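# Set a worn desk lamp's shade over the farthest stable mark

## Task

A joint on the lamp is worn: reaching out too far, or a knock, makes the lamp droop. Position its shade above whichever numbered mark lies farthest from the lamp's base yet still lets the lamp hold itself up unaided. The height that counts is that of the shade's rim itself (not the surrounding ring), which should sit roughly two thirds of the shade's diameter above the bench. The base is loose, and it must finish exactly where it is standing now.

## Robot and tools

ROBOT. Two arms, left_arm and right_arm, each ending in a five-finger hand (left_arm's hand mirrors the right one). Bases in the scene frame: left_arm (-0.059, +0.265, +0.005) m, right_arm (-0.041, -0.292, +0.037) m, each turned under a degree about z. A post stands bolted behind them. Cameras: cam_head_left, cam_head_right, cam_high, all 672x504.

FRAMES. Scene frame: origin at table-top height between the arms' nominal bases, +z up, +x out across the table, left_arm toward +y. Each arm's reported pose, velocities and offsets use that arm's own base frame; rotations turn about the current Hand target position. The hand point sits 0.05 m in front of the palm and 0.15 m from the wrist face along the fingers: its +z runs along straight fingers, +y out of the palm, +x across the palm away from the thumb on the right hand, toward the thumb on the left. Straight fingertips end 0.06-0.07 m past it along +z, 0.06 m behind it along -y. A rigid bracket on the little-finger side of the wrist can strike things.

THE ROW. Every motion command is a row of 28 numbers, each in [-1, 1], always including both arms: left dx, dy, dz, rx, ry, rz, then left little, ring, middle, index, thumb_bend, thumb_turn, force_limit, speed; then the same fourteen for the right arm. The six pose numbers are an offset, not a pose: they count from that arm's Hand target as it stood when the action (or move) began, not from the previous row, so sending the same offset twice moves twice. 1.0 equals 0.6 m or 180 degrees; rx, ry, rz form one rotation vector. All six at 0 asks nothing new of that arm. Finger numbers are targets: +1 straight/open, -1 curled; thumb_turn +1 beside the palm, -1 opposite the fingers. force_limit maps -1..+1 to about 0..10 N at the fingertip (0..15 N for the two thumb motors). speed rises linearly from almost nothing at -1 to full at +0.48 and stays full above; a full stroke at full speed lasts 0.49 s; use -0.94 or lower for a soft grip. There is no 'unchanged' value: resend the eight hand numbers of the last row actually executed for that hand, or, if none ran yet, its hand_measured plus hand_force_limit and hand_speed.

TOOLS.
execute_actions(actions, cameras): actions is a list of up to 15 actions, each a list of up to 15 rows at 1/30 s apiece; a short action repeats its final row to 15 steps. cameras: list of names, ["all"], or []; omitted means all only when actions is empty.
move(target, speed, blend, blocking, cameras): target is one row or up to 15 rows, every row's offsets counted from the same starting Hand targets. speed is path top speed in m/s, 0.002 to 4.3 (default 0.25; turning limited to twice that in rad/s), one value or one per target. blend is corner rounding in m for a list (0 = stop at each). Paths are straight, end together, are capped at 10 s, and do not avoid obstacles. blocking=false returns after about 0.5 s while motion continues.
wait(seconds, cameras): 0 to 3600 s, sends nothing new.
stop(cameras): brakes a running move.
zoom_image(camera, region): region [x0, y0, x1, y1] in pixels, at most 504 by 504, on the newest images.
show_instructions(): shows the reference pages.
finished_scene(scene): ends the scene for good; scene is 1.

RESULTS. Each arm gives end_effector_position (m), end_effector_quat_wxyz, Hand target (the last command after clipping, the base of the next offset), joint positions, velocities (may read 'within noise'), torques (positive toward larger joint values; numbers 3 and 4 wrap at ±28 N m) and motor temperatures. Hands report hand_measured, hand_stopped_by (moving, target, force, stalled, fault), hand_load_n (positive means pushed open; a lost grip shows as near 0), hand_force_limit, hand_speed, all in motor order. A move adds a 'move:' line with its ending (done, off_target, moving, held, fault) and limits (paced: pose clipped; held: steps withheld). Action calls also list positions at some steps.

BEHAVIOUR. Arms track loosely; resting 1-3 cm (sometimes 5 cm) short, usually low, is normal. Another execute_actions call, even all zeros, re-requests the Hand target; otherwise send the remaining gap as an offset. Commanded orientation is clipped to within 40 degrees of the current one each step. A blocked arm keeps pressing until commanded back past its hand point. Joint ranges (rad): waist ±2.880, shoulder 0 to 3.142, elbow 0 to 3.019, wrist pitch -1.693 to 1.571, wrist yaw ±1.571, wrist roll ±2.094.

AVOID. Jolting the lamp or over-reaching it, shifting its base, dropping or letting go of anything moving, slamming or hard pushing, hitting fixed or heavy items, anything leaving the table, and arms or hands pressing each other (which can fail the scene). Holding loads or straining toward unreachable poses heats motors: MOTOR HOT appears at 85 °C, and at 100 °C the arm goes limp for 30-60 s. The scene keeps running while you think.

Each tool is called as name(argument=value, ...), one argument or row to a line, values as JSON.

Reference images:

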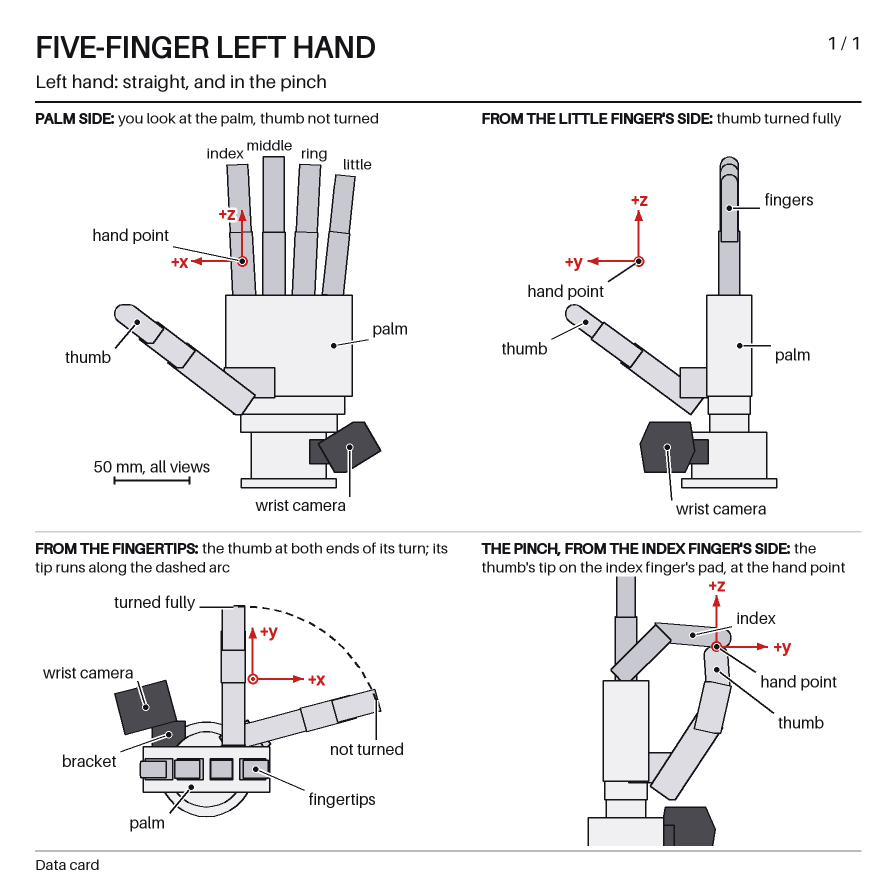

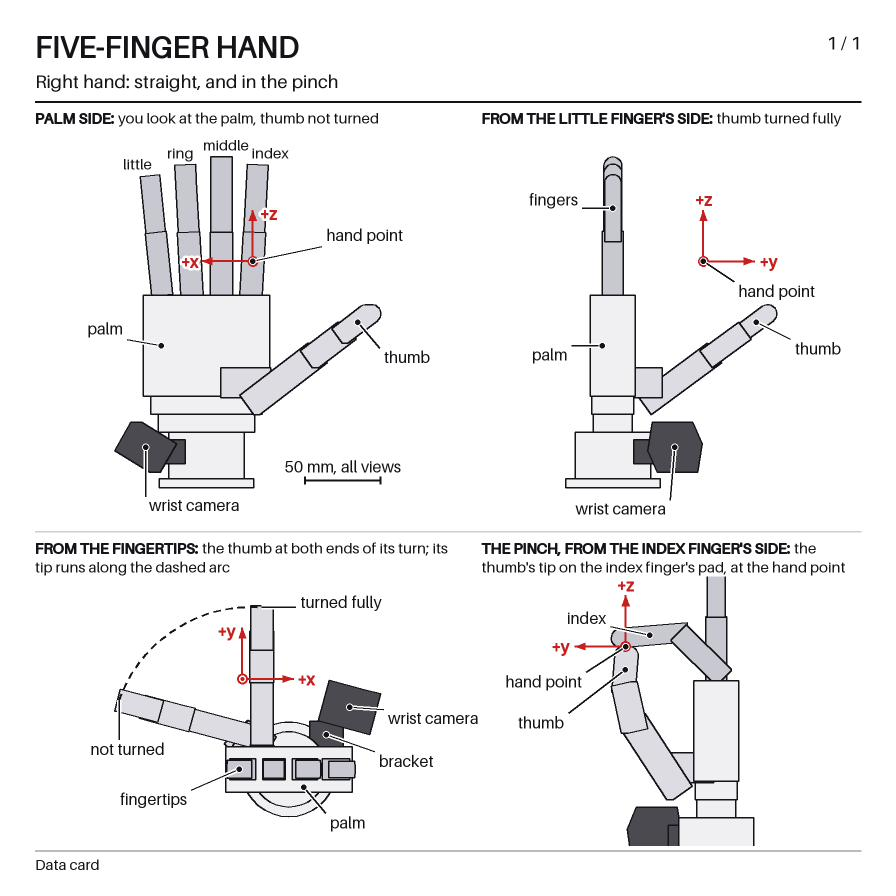

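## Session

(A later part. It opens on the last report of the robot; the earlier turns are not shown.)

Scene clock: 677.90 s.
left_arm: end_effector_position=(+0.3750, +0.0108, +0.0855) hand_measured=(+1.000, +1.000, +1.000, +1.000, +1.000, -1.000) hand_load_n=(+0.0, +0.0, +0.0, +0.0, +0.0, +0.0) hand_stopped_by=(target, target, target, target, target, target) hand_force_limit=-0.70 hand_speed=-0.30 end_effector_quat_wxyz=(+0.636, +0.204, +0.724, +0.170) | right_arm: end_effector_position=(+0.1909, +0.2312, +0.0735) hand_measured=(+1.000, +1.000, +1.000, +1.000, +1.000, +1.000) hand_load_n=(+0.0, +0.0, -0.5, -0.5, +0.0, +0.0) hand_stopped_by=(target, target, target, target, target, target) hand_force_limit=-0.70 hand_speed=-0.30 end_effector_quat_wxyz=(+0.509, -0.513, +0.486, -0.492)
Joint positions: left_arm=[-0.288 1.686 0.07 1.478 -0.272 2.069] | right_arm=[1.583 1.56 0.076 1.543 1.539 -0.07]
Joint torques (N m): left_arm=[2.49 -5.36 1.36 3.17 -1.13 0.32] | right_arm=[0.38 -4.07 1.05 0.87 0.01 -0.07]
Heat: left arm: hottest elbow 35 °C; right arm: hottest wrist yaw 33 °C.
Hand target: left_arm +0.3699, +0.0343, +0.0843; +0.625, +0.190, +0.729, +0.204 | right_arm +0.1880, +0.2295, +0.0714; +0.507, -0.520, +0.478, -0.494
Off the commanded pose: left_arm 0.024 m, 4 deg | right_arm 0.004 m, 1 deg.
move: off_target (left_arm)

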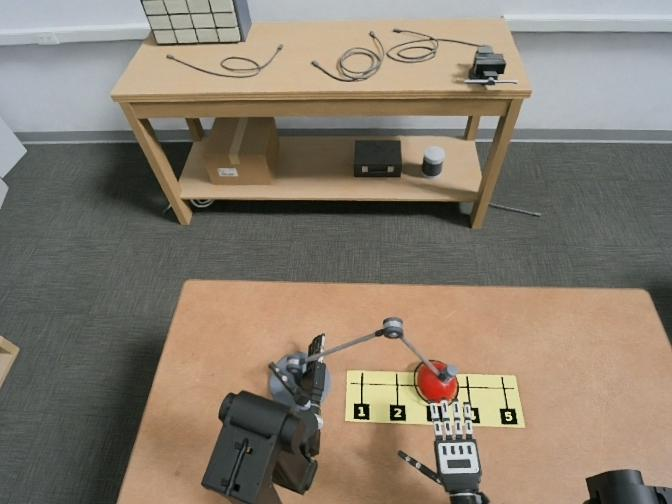

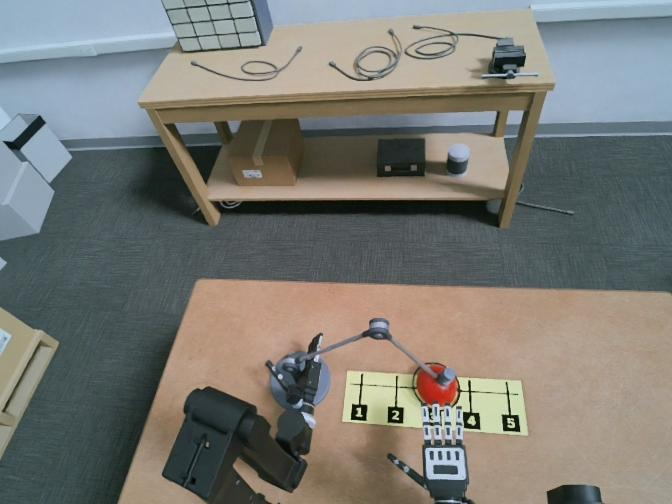

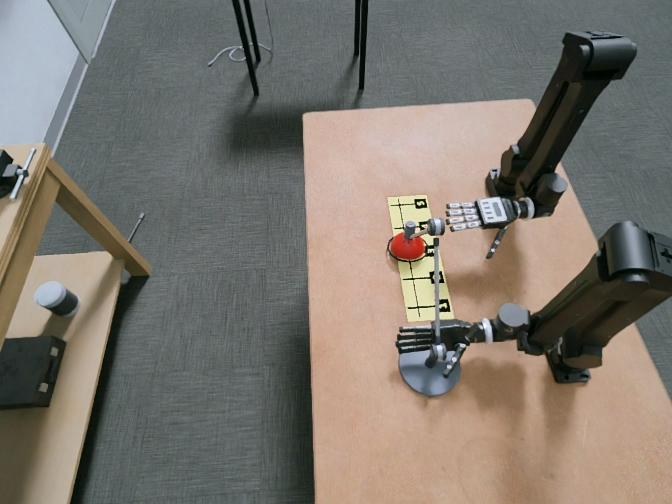

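move(
  target=[
    [0,0.035,0,0,0,0,1,1,1,1,1,-1,-0.7,-0.3,0,0,0,0,0,0,1,1,1,1,1,1,-0.7,-0.3],
  ],
  speed=[0.03],
  cameras=["all"],
)

zoom_image(
  camera="cam_head_left",
  region=[260, 320, 360, 420],
)

Scene clock: 679.30 s.
left_arm: end_effector_position=(+0.3779, +0.0325, +0.0851) hand_measured=(+1.000, +1.000, +1.000, +1.000, +1.000, -1.000) hand_load_n=(+0.0, +0.0, +0.0, +0.0, +0.0, +0.0) hand_stopped_by=(target, target, target, target, target, target) hand_force_limit=-0.70 hand_speed=-0.30 end_effector_quat_wxyz=(+0.637, +0.200, +0.725, +0.168) | right_arm: end_effector_position=(+0.1909, +0.2312, +0.0735) hand_measured=(+1.000, +1.000, +1.000, +1.000, +1.000, +1.000) hand_load_n=(+0.0, +0.0, +0.0, +0.0, +0.0, +0.0) hand_stopped_by=(target, target, target, target, target, target) hand_force_limit=-0.70 hand_speed=-0.30 end_effector_quat_wxyz=(+0.509, -0.513, +0.486, -0.492)
Joint positions: left_arm=[-0.174 1.69 0.065 1.492 -0.16 2.075] | right_arm=[1.583 1.56 0.076 1.543 1.539 -0.07]
Joint torques (N m): left_arm=[2.49 -5.07 1.05 3.08 -1.16 0.36] | right_arm=[1.14 -3.02 1.07 0.95 -0.04 0]
Heat: left arm: hottest elbow 35 °C; right arm: hottest wrist yaw 33 °C.
Hand target: left_arm +0.3700, +0.0553, +0.0842; +0.625, +0.190, +0.729, +0.204 | right_arm +0.1880, +0.2295, +0.0714; +0.507, -0.520, +0.478, -0.494
Off the commanded pose: left_arm 0.024 m, 5 deg | right_arm 0.004 m, 1 deg.
move: off_target (left_arm)

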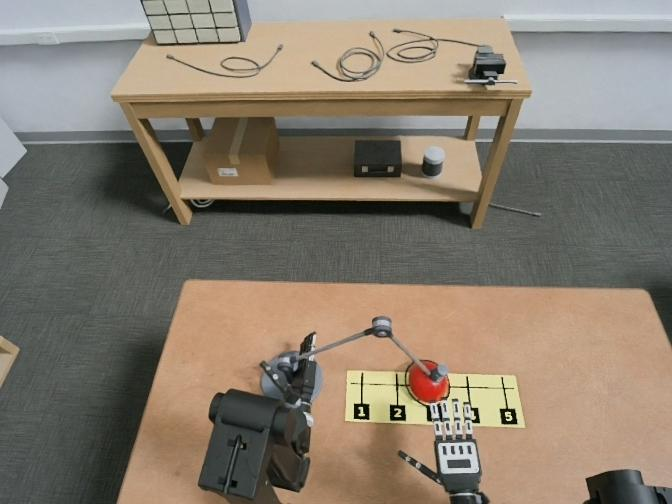

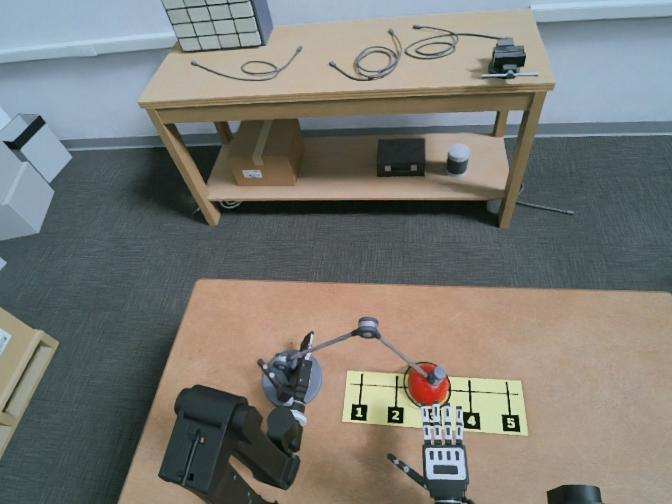

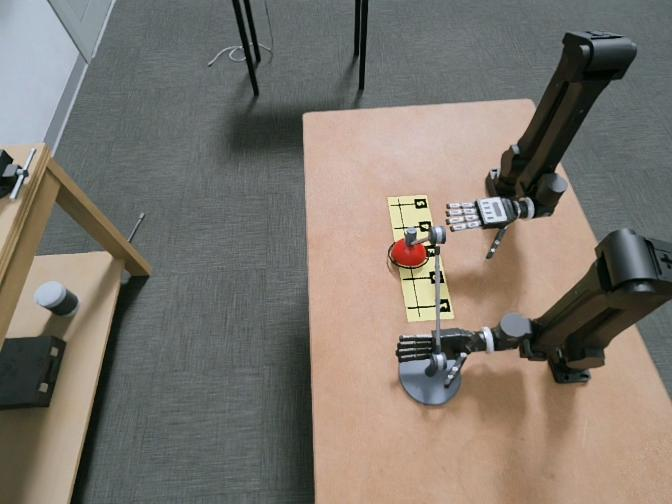

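Scaled by 5.040 from the camera's image (finer frame: 960x720).

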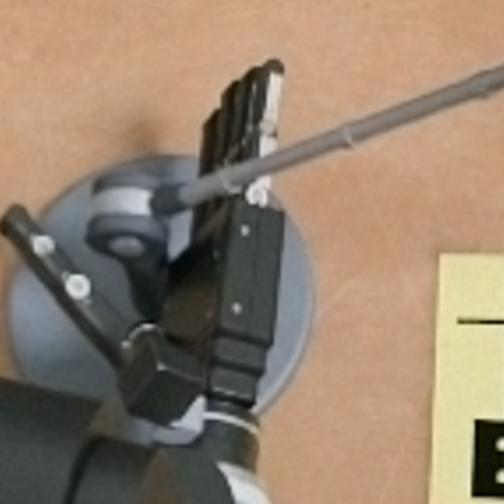

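move(
  target=[
    [0,0.0,0,0,0,0,1,1,1,1,1,-1,-0.7,-0.3,-0.03,0.05,0.17,0,0,0,1,1,1,1,1,-1,-0.7,-0.3],
    [0,0,0,0,0,0,1,1,1,1,1,-1,-0.7,-0.3,0.0,0.07,0.15,-0.628,0,0,1,1,1,1,1,-1,-0.7,-0.3],
  ],
  speed=[0.1,0.2],
  cameras=["all"],
)

zoom_image(
  camera="cam_head_left",
  region=[360, 310, 500, 430],
)

zoom_image(
  camera="cam_high",
  region=[370, 180, 530, 300],
)

Scene clock: 688.33 s.
left_arm: end_effector_position=(+0.3779, +0.0325, +0.0850) hand_measured=(+1.000, +1.000, +1.000, +1.000, +1.000, -1.000) hand_load_n=(+0.0, +0.0, +0.0, +0.0, +0.0, +0.0) hand_stopped_by=(target, target, target, target, target, target) hand_force_limit=-0.70 hand_speed=-0.30 end_effector_quat_wxyz=(+0.637, +0.200, +0.725, +0.168) | right_arm: end_effector_position=(+0.1843, +0.2646, +0.1608) hand_measured=(+1.000, +1.000, +1.000, +1.000, +1.000, -1.000) hand_load_n=(+0.0, +0.0, +0.0, -0.5, +0.0, +0.0) hand_stopped_by=(target, target, target, target, target, target) hand_force_limit=-0.70 hand_speed=-0.30 end_effector_quat_wxyz=(+0.155, +0.688, +0.157, +0.691)
Joint positions: left_arm=[-0.174 1.691 0.065 1.492 -0.16 2.076] | right_arm=[1.603 1.545 0.459 0.938 1.599 -1.868]
Joint torques (N m): left_arm=[2.49 -5.01 1.09 3.4 -1.17 0.4] | right_arm=[-1.26 -6.01 7.35 1.29 0.18 -0.03]
Heat: left arm: hottest elbow 34 °C; right arm: hottest waist 32 °C.
Hand target: left_arm +0.3700, +0.0553, +0.0842; +0.625, +0.190, +0.729, +0.204 | right_arm +0.1879, +0.2716, +0.1615; +0.154, +0.709, +0.148, +0.671
Off the commanded pose: left_arm 0.024 m, 5 deg | right_arm 0.008 m, 4 deg.
move: off_target (right_arm)

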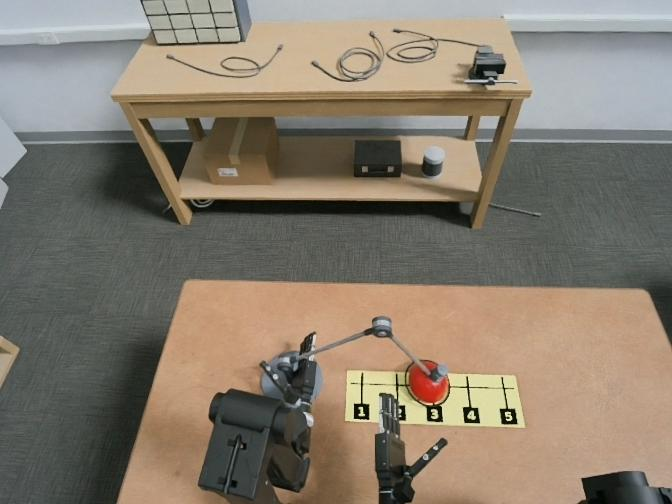

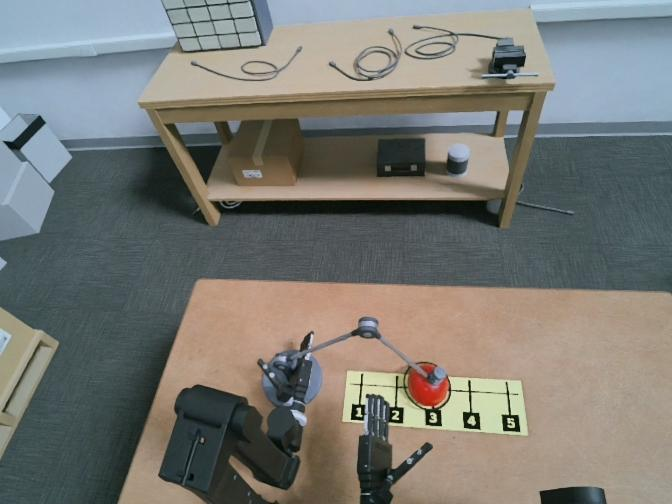

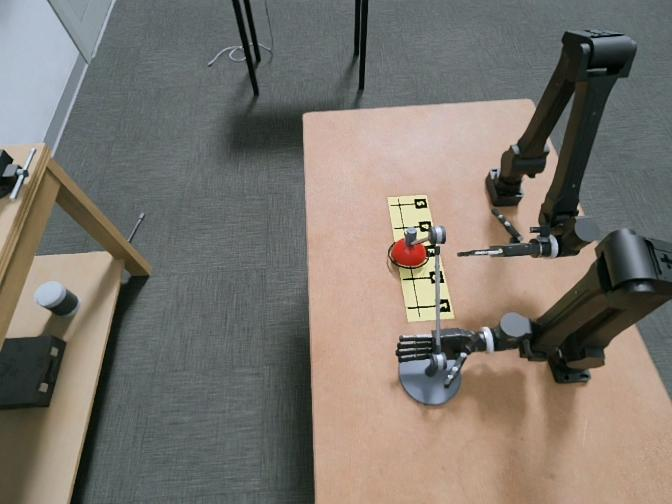

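Scaled by 3.600 from the camera's image (finer frame: 960x720).

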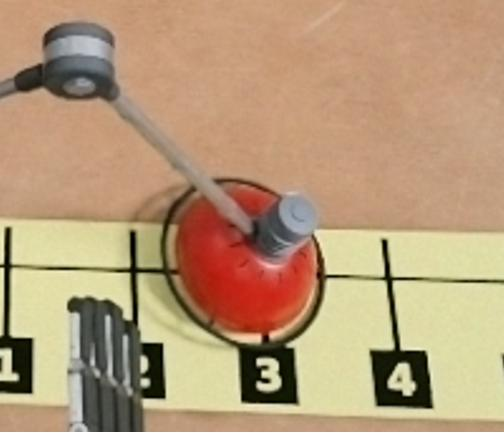

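Scaled by 3.150 from the camera's image (finer frame: 960x720).

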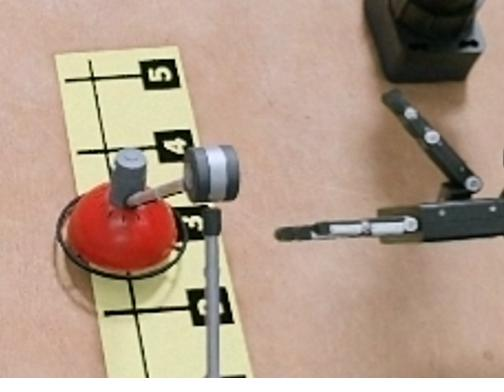

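move(
  target=[
    [0,0.0,0,0,0,0,1,1,1,1,1,-1,-0.7,-0.3,0.328,-0.01,-0.0,0,0,0,1,1,1,1,1,-1,-0.7,-0.3],
    [0,0.0,0,0,0,0,1,1,1,1,1,-1,-0.7,-0.3,0.328,-0.03,-0.06,0,0,0,1,1,1,1,1,-1,-0.7,-0.3],
  ],
  speed=[0.08,0.05],
  cameras=["all"],
)

zoom_image(
  camera="cam_head_left",
  region=[360, 310, 500, 430],
)

zoom_image(
  camera="cam_high",
  region=[370, 180, 530, 300],
)

Scene clock: 693.20 s.
left_arm: end_effector_position=(+0.3779, +0.0325, +0.0850) hand_measured=(+1.000, +1.000, +1.000, +1.000, +1.000, -1.000) hand_load_n=(+0.0, +0.0, +0.0, +0.0, +0.0, +0.0) hand_stopped_by=(target, target, target, target, target, target) hand_force_limit=-0.70 hand_speed=-0.30 end_effector_quat_wxyz=(+0.637, +0.200, +0.725, +0.168) | right_arm: end_effector_position=(+0.3822, +0.2619, +0.1343) hand_measured=(+1.000, +1.000, +1.000, +1.000, +1.000, -1.000) hand_load_n=(+0.5, +0.0, +0.0, +0.0, +0.0, +0.5) hand_stopped_by=(target, target, target, target, target, target) hand_force_limit=-0.70 hand_speed=-0.30 end_effector_quat_wxyz=(+0.144, +0.708, +0.146, +0.676)
Joint positions: left_arm=[-0.174 1.691 0.065 1.492 -0.16 2.076] | right_arm=[1.053 1.703 0.587 1.025 1.058 -1.904]
Joint torques (N m): left_arm=[2.78 -5.48 0.9 3.23 -1.15 0.43] | right_arm=[-1.26 -8.47 4.29 2 -0.04 -0.1]
Heat: left arm: hottest elbow 34 °C; right arm: hottest waist 32 °C.
Hand target: left_arm +0.3700, +0.0553, +0.0842; +0.625, +0.190, +0.729, +0.204 | right_arm +0.3848, +0.2537, +0.1255; +0.154, +0.709, +0.148, +0.671
Off the commanded pose: left_arm 0.024 m, 5 deg | right_arm 0.012 m, 1 deg.
move: off_target (right_arm)

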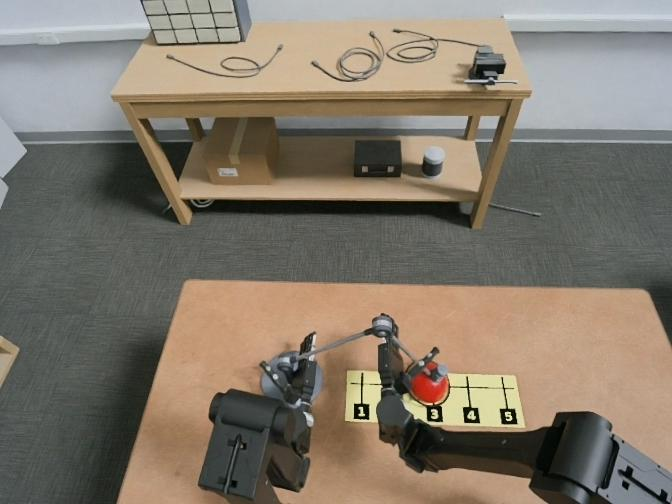

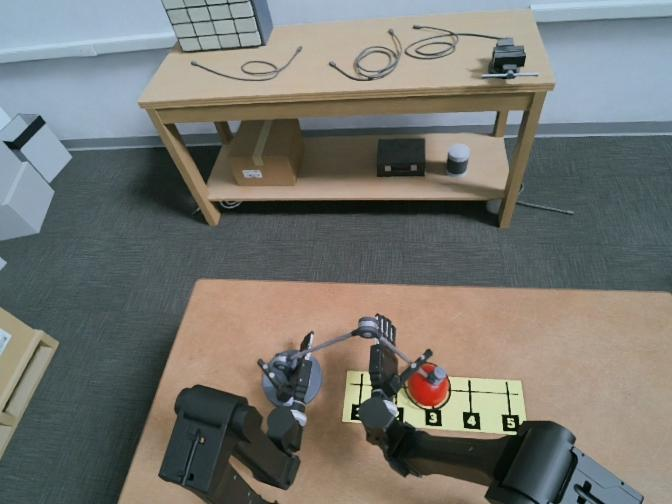

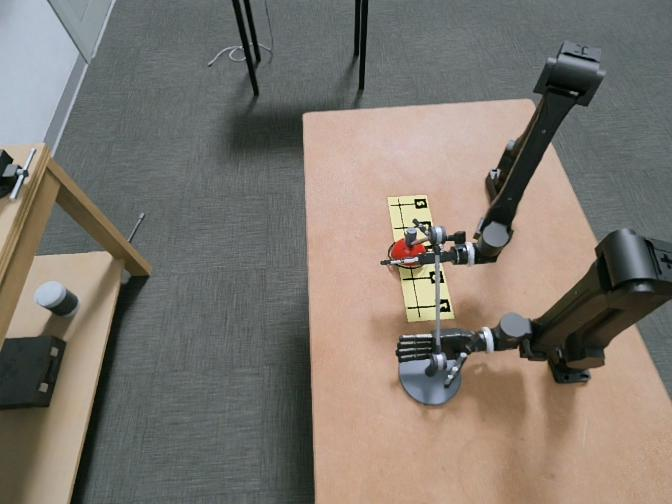

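Scaled by 3.600 from the camera's image (finer frame: 960x720).

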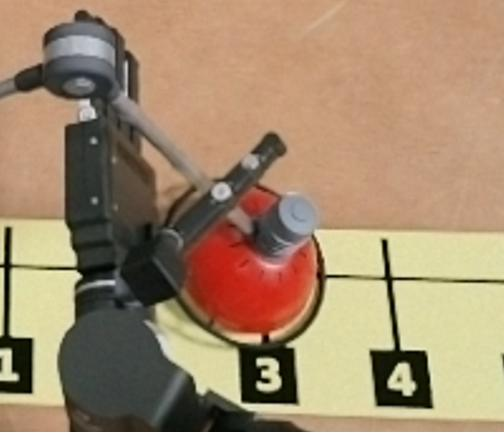

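Scaled by 3.150 from the camera's image (finer frame: 960x720).

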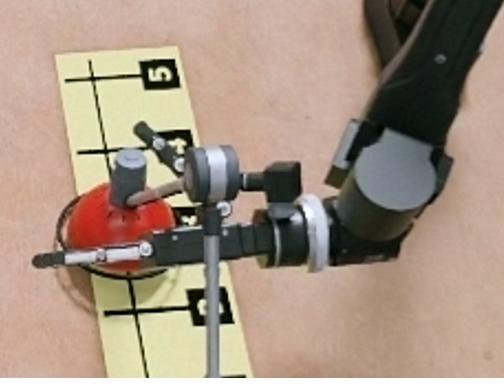

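move(
  target=[
    [0,0.0,0,0,0,0,1,1,1,1,1,-1,-0.7,-0.3,0.0,-0.06,-0.01,0,0,0,1,1,1,1,1,-1,-0.7,-0.3],
  ],
  speed=[0.03],
  cameras=["all"],
)

zoom_image(
  camera="cam_head_left",
  region=[260, 310, 480, 430],
)

zoom_image(
  camera="cam_high",
  region=[370, 180, 530, 300],
)

Scene clock: 695.13 s.
left_arm: end_effector_position=(+0.3779, +0.0325, +0.0850) hand_measured=(+1.000, +1.000, +1.000, +1.000, +1.000, -1.000) hand_load_n=(+0.0, +0.0, +0.0, +0.0, +0.0, +0.5) hand_stopped_by=(target, target, target, target, target, target) hand_force_limit=-0.70 hand_speed=-0.30 end_effector_quat_wxyz=(+0.637, +0.200, +0.725, +0.168) | right_arm: end_effector_position=(+0.3832, +0.2254, +0.1194) hand_measured=(+1.000, +1.000, +1.000, +1.000, +1.000, -1.000) hand_load_n=(-0.5, +0.0, +0.0, +0.0, +0.0, +0.0) hand_stopped_by=(target, target, target, target, target, target) hand_force_limit=-0.70 hand_speed=-0.30 end_effector_quat_wxyz=(+0.150, +0.710, +0.152, +0.671)
Joint positions: left_arm=[-0.174 1.691 0.065 1.492 -0.16 2.076] | right_arm=[0.999 1.703 0.501 1.099 1.006 -1.915]
Joint torques (N m): left_arm=[2.08 -5.48 1.05 3.23 -1.16 0.43] | right_arm=[-0.97 -10.29 3.7 2.25 -0.03 -0.13]
Heat: left arm: hottest elbow 34 °C; right arm: hottest waist 32 °C.
Hand target: left_arm +0.3700, +0.0553, +0.0842; +0.625, +0.190, +0.729, +0.204 | right_arm +0.3848, +0.2176, +0.1195; +0.154, +0.709, +0.148, +0.671
Off the commanded pose: left_arm 0.024 m, 5 deg | right_arm 0.008 m, 1 deg.
move: done

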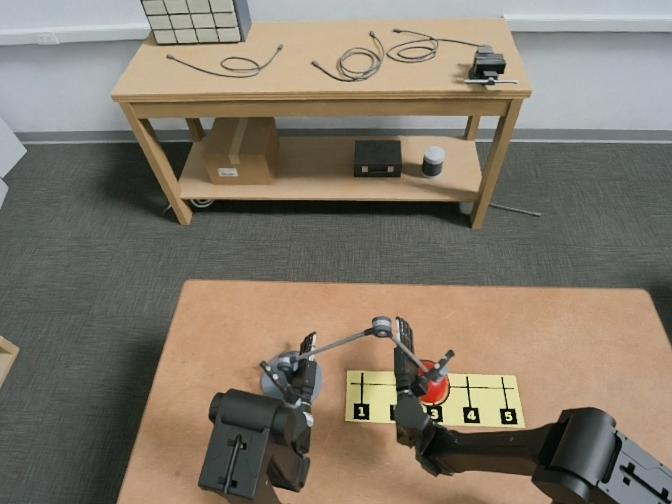

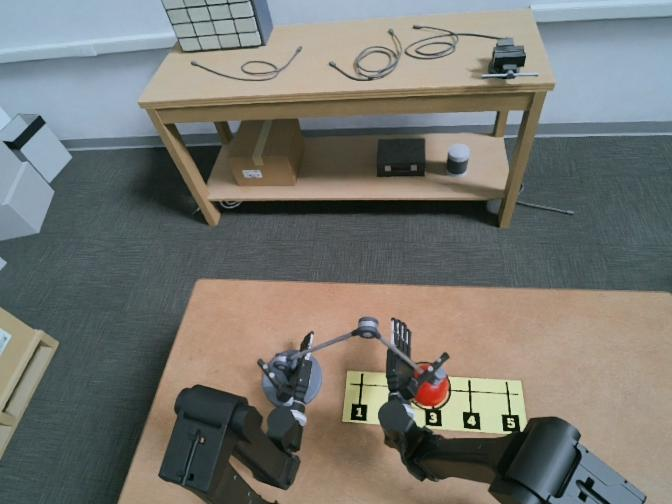

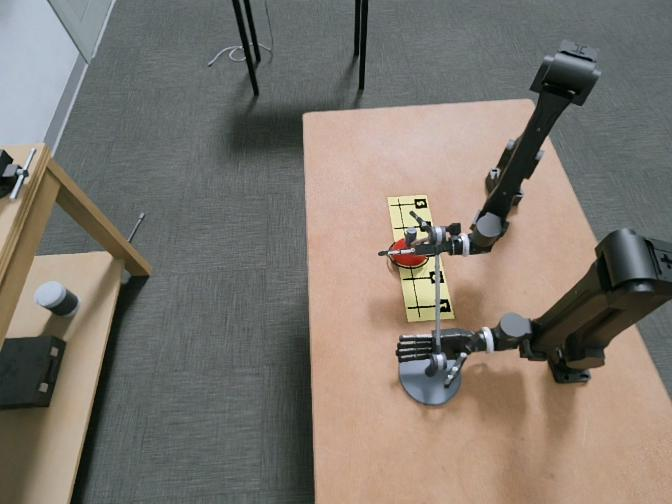

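Scaled by 2.291 from the camera's image (finer frame: 960x720).

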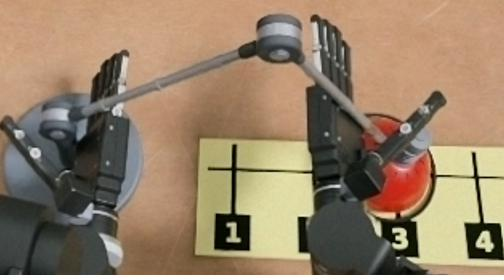

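Scaled by 3.150 from the camera's image (finer frame: 960x720).

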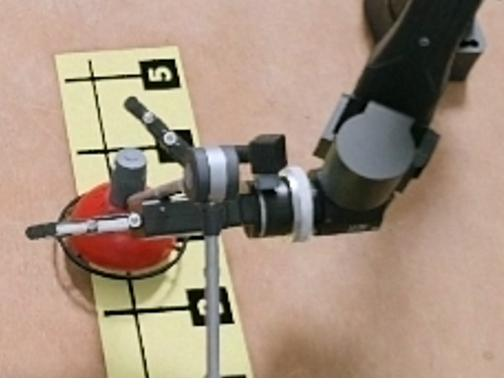

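move(
  target=[
    [0,0.0,0,0,0,0,1,1,1,1,1,-1,-0.7,-0.3,0.0,-0.06,0.0,0,0,0,1,1,1,1,1,-1,-0.7,-0.3],
  ],
  speed=[0.03],
  cameras=["all"],
)

zoom_image(
  camera="cam_head_left",
  region=[260, 310, 480, 430],
)

Scene clock: 699.17 s.
left_arm: end_effector_position=(+0.3780, +0.0324, +0.0850) hand_measured=(+1.000, +1.000, +1.000, +1.000, +1.000, -1.000) hand_load_n=(-0.5, +0.0, +0.0, +0.0, +0.0, +0.0) hand_stopped_by=(target, target, target, target, target, target) hand_force_limit=-0.70 hand_speed=-0.30 end_effector_quat_wxyz=(+0.637, +0.200, +0.725, +0.168) | right_arm: end_effector_position=(+0.3812, +0.2188, +0.1155) hand_measured=(+1.000, +1.000, +1.000, +1.000, +1.000, -1.000) hand_load_n=(+0.0, +0.0, +0.0, +0.0, +0.0, +0.0) hand_stopped_by=(target, target, target, target, target, target) hand_force_limit=-0.70 hand_speed=-0.30 end_effector_quat_wxyz=(+0.126, +0.706, +0.180, +0.674)
Joint positions: left_arm=[-0.174 1.691 0.065 1.492 -0.16 2.076] | right_arm=[0.981 1.685 0.442 1.142 0.914 -1.926]
Joint torques (N m): left_arm=[2.96 -5.83 1.03 3.18 -1.1 0.44] | right_arm=[-4.07 -10.05 1.89 2.26 1.32 -0.07]
Heat: left arm: hottest elbow 34 °C; right arm: hottest wrist yaw 33 °C.
Hand target: left_arm +0.3700, +0.0552, +0.0843; +0.625, +0.190, +0.729, +0.204 | right_arm +0.3847, +0.1816, +0.1195; +0.154, +0.710, +0.148, +0.671
Off the commanded pose: left_arm 0.024 m, 5 deg | right_arm 0.038 m, 5 deg.
move: off_target (right_arm)

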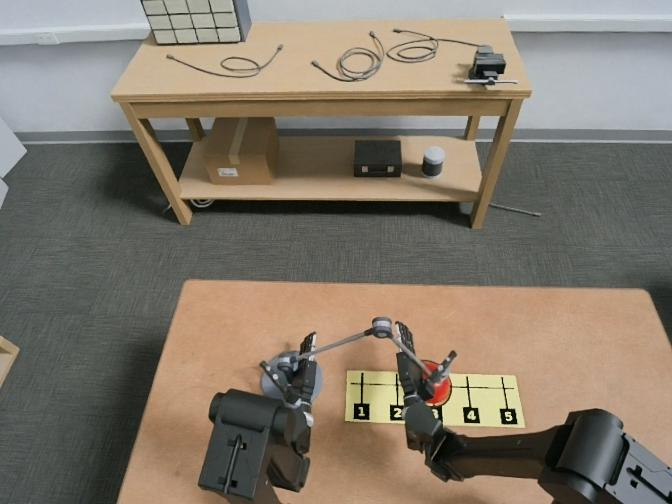

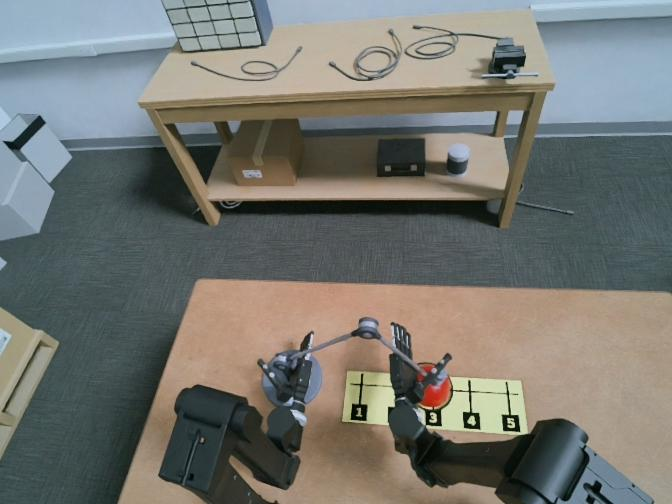

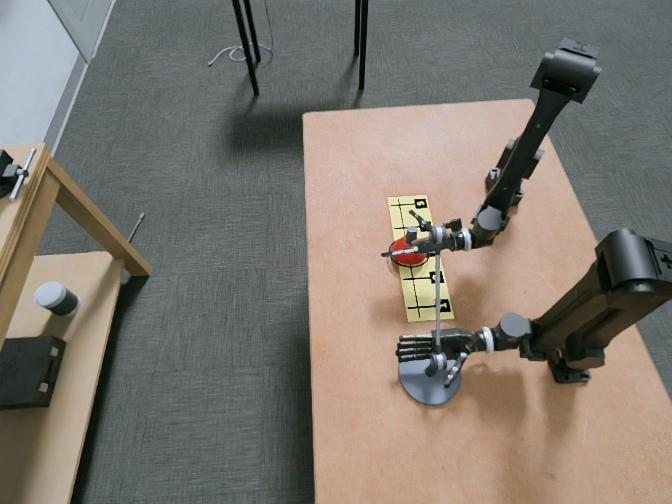

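Scaled by 2.291 from the camera's image (finer frame: 960x720).

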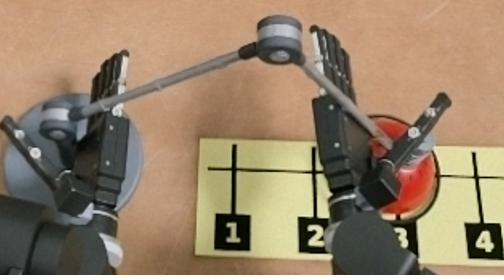

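move(
  target=[
    [0,0.0,0,0,0,0,1,1,1,1,1,-1,-0.7,-0.3,0.0,-0.02,0.0,0,0,0,1,1,1,1,1,-1,-0.7,-0.3],
  ],
  speed=[0.02],
  cameras=["all"],
)

zoom_image(
  camera="cam_head_left",
  region=[260, 310, 480, 430],
)

Scene clock: 700.43 s.
left_arm: end_effector_position=(+0.3782, +0.0320, +0.0858) hand_measured=(+1.000, +1.000, +1.000, +1.000, +1.000, -1.000) hand_load_n=(+0.0, +0.0, +0.0, +0.0, +0.0, +0.0) hand_stopped_by=(target, target, target, target, target, target) hand_force_limit=-0.70 hand_speed=-0.30 end_effector_quat_wxyz=(+0.639, +0.201, +0.724, +0.167) | right_arm: end_effector_position=(+0.3804, +0.2114, +0.1161) hand_measured=(+1.000, +1.000, +1.000, +1.000, +1.000, -1.000) hand_load_n=(+0.0, +0.0, +0.0, +0.0, +0.0, +0.5) hand_stopped_by=(target, target, target, target, target, target) hand_force_limit=-0.70 hand_speed=-0.30 end_effector_quat_wxyz=(+0.128, +0.703, +0.192, +0.673)
Joint positions: left_arm=[-0.174 1.691 0.065 1.496 -0.158 2.076] | right_arm=[0.968 1.674 0.418 1.158 0.888 -1.948]
Joint torques (N m): left_arm=[2.55 -5.54 1.06 3.14 -1.25 0.44] | right_arm=[-4.95 -11.11 1.47 2.43 1.39 0.15]
Heat: left arm: hottest elbow 34 °C; right arm: hottest wrist yaw 33 °C.
Hand target: left_arm +0.3700, +0.0553, +0.0844; +0.625, +0.190, +0.729, +0.204 | right_arm +0.3847, +0.1697, +0.1195; +0.154, +0.709, +0.148, +0.671
Off the commanded pose: left_arm 0.025 m, 5 deg | right_arm 0.042 m, 6 deg.
move: off_target (right_arm)

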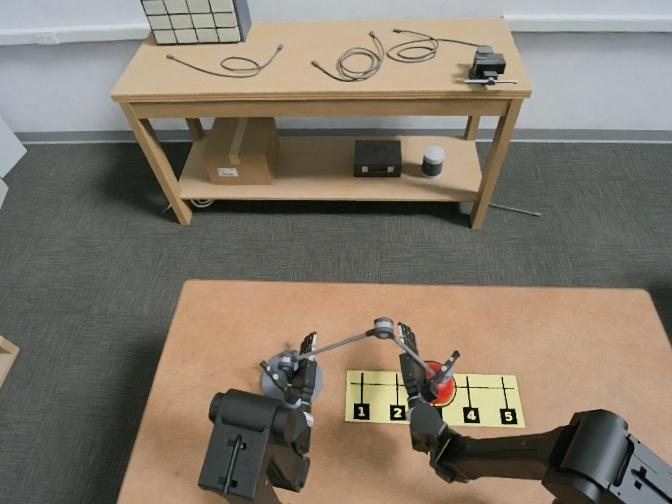

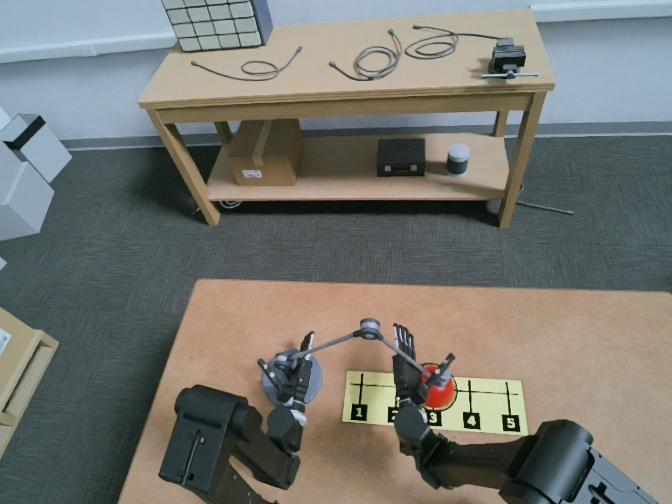

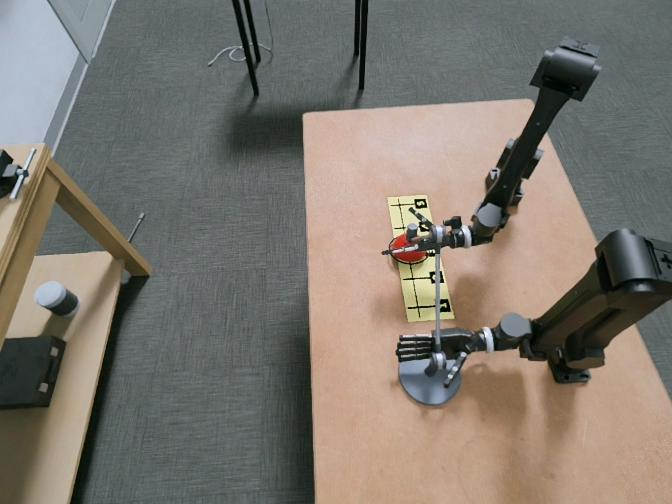

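Scaled by 2.291 from the camera's image (finer frame: 960x720).

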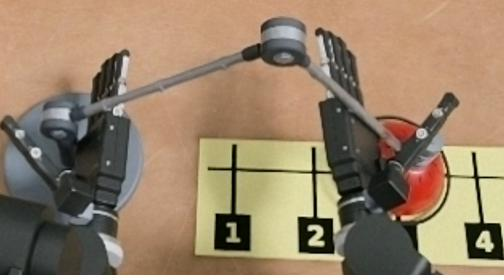

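move(
  target=[
    [0,0.0,0,0,0,0,1,1,1,1,1,-1,-0.7,-0.3,0.0,0.09,0.0,0,0,0,1,1,1,1,1,-1,-0.7,-0.3],
    [0,-0.09,0,0,0,0,1,1,1,1,1,-1,-0.7,-0.3,0.0,0.12,0.0,0,0,0,1,1,1,1,1,-1,-0.7,-0.3],
    [0,-0.12,0,0,0,0,1,1,1,1,1,-1,-0.7,-0.3,-0.2,0.12,0.0,0,0,0,1,1,1,1,1,-1,-0.7,-0.3],
  ],
  speed=[0.03,0.04,0.08],
  cameras=["all"],
)

zoom_image(
  camera="cam_head_left",
  region=[260, 310, 480, 430],
)

zoom_image(
  camera="cam_head_left",
  region=[395, 335, 485, 425],
)

zoom_image(
  camera="cam_head_right",
  region=[395, 335, 485, 425],
)

zoom_image(
  camera="cam_high",
  region=[370, 200, 450, 280],
)

Scene clock: 708.20 s.
left_arm: end_effector_position=(+0.3660, -0.0124, +0.0863) hand_measured=(+1.000, +1.000, +1.000, +1.000, +1.000, -1.000) hand_load_n=(-0.5, +0.0, +0.0, +0.0, +0.0, +0.0) hand_stopped_by=(target, target, target, target, target, target) hand_force_limit=-0.70 hand_speed=-0.30 end_effector_quat_wxyz=(+0.625, +0.191, +0.727, +0.209) | right_arm: end_effector_position=(+0.2683, +0.2426, +0.1191) hand_measured=(+1.000, +1.000, +1.000, +1.000, +1.000, -1.000) hand_load_n=(+0.0, +0.0, +0.0, +0.0, +0.0, +0.0) hand_stopped_by=(target, target, target, target, target, target) hand_force_limit=-0.70 hand_speed=-0.30 end_effector_quat_wxyz=(+0.157, +0.709, +0.145, +0.672)
Joint positions: left_arm=[-0.477 1.694 0.099 1.441 -0.537 2.071] | right_arm=[1.335 1.635 0.435 0.972 1.357 -1.779]
Joint torques (N m): left_arm=[-1.61 -7.53 2.92 1.69 -0.14 -0.06] | right_arm=[0.97 -9.52 3.73 0.85 0.3 0.06]
Heat: left arm: hottest wrist yaw 34 °C; right arm: hottest shoulder 33 °C.
Hand target: left_arm +0.3700, -0.0168, +0.0843; +0.625, +0.190, +0.729, +0.204 | right_arm +0.2648, +0.2416, +0.1195; +0.154, +0.710, +0.148, +0.671
Off the commanded pose: left_arm 0.006 m, 1 deg | right_arm 0.004 m, 1 deg.
move: done

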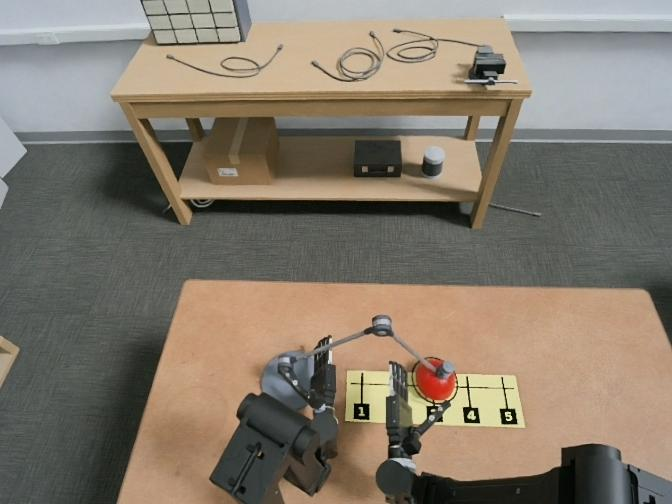

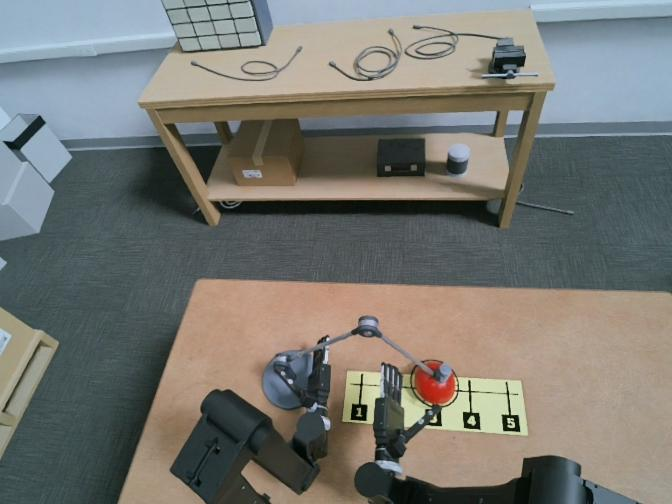

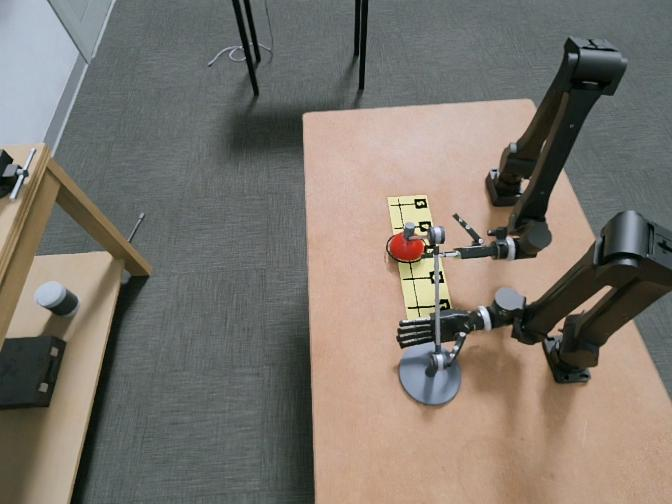

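Scaled by 2.291 from the camera's image (finer frame: 960x720).

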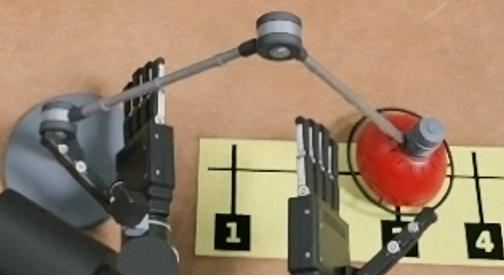

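Scaled by 5.600 from the camera's image (finer frame: 960x720).

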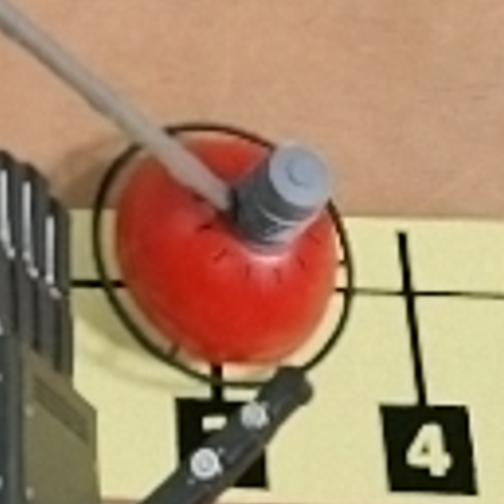

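Scaled by 5.600 from the camera's image (finer frame: 960x720).

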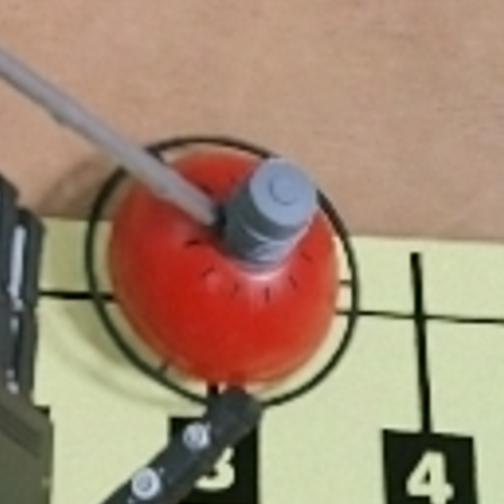

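Scaled by 6.300 from the camera's image (finer frame: 960x720).

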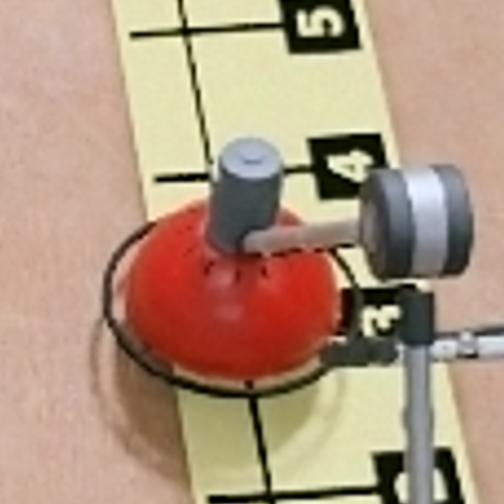

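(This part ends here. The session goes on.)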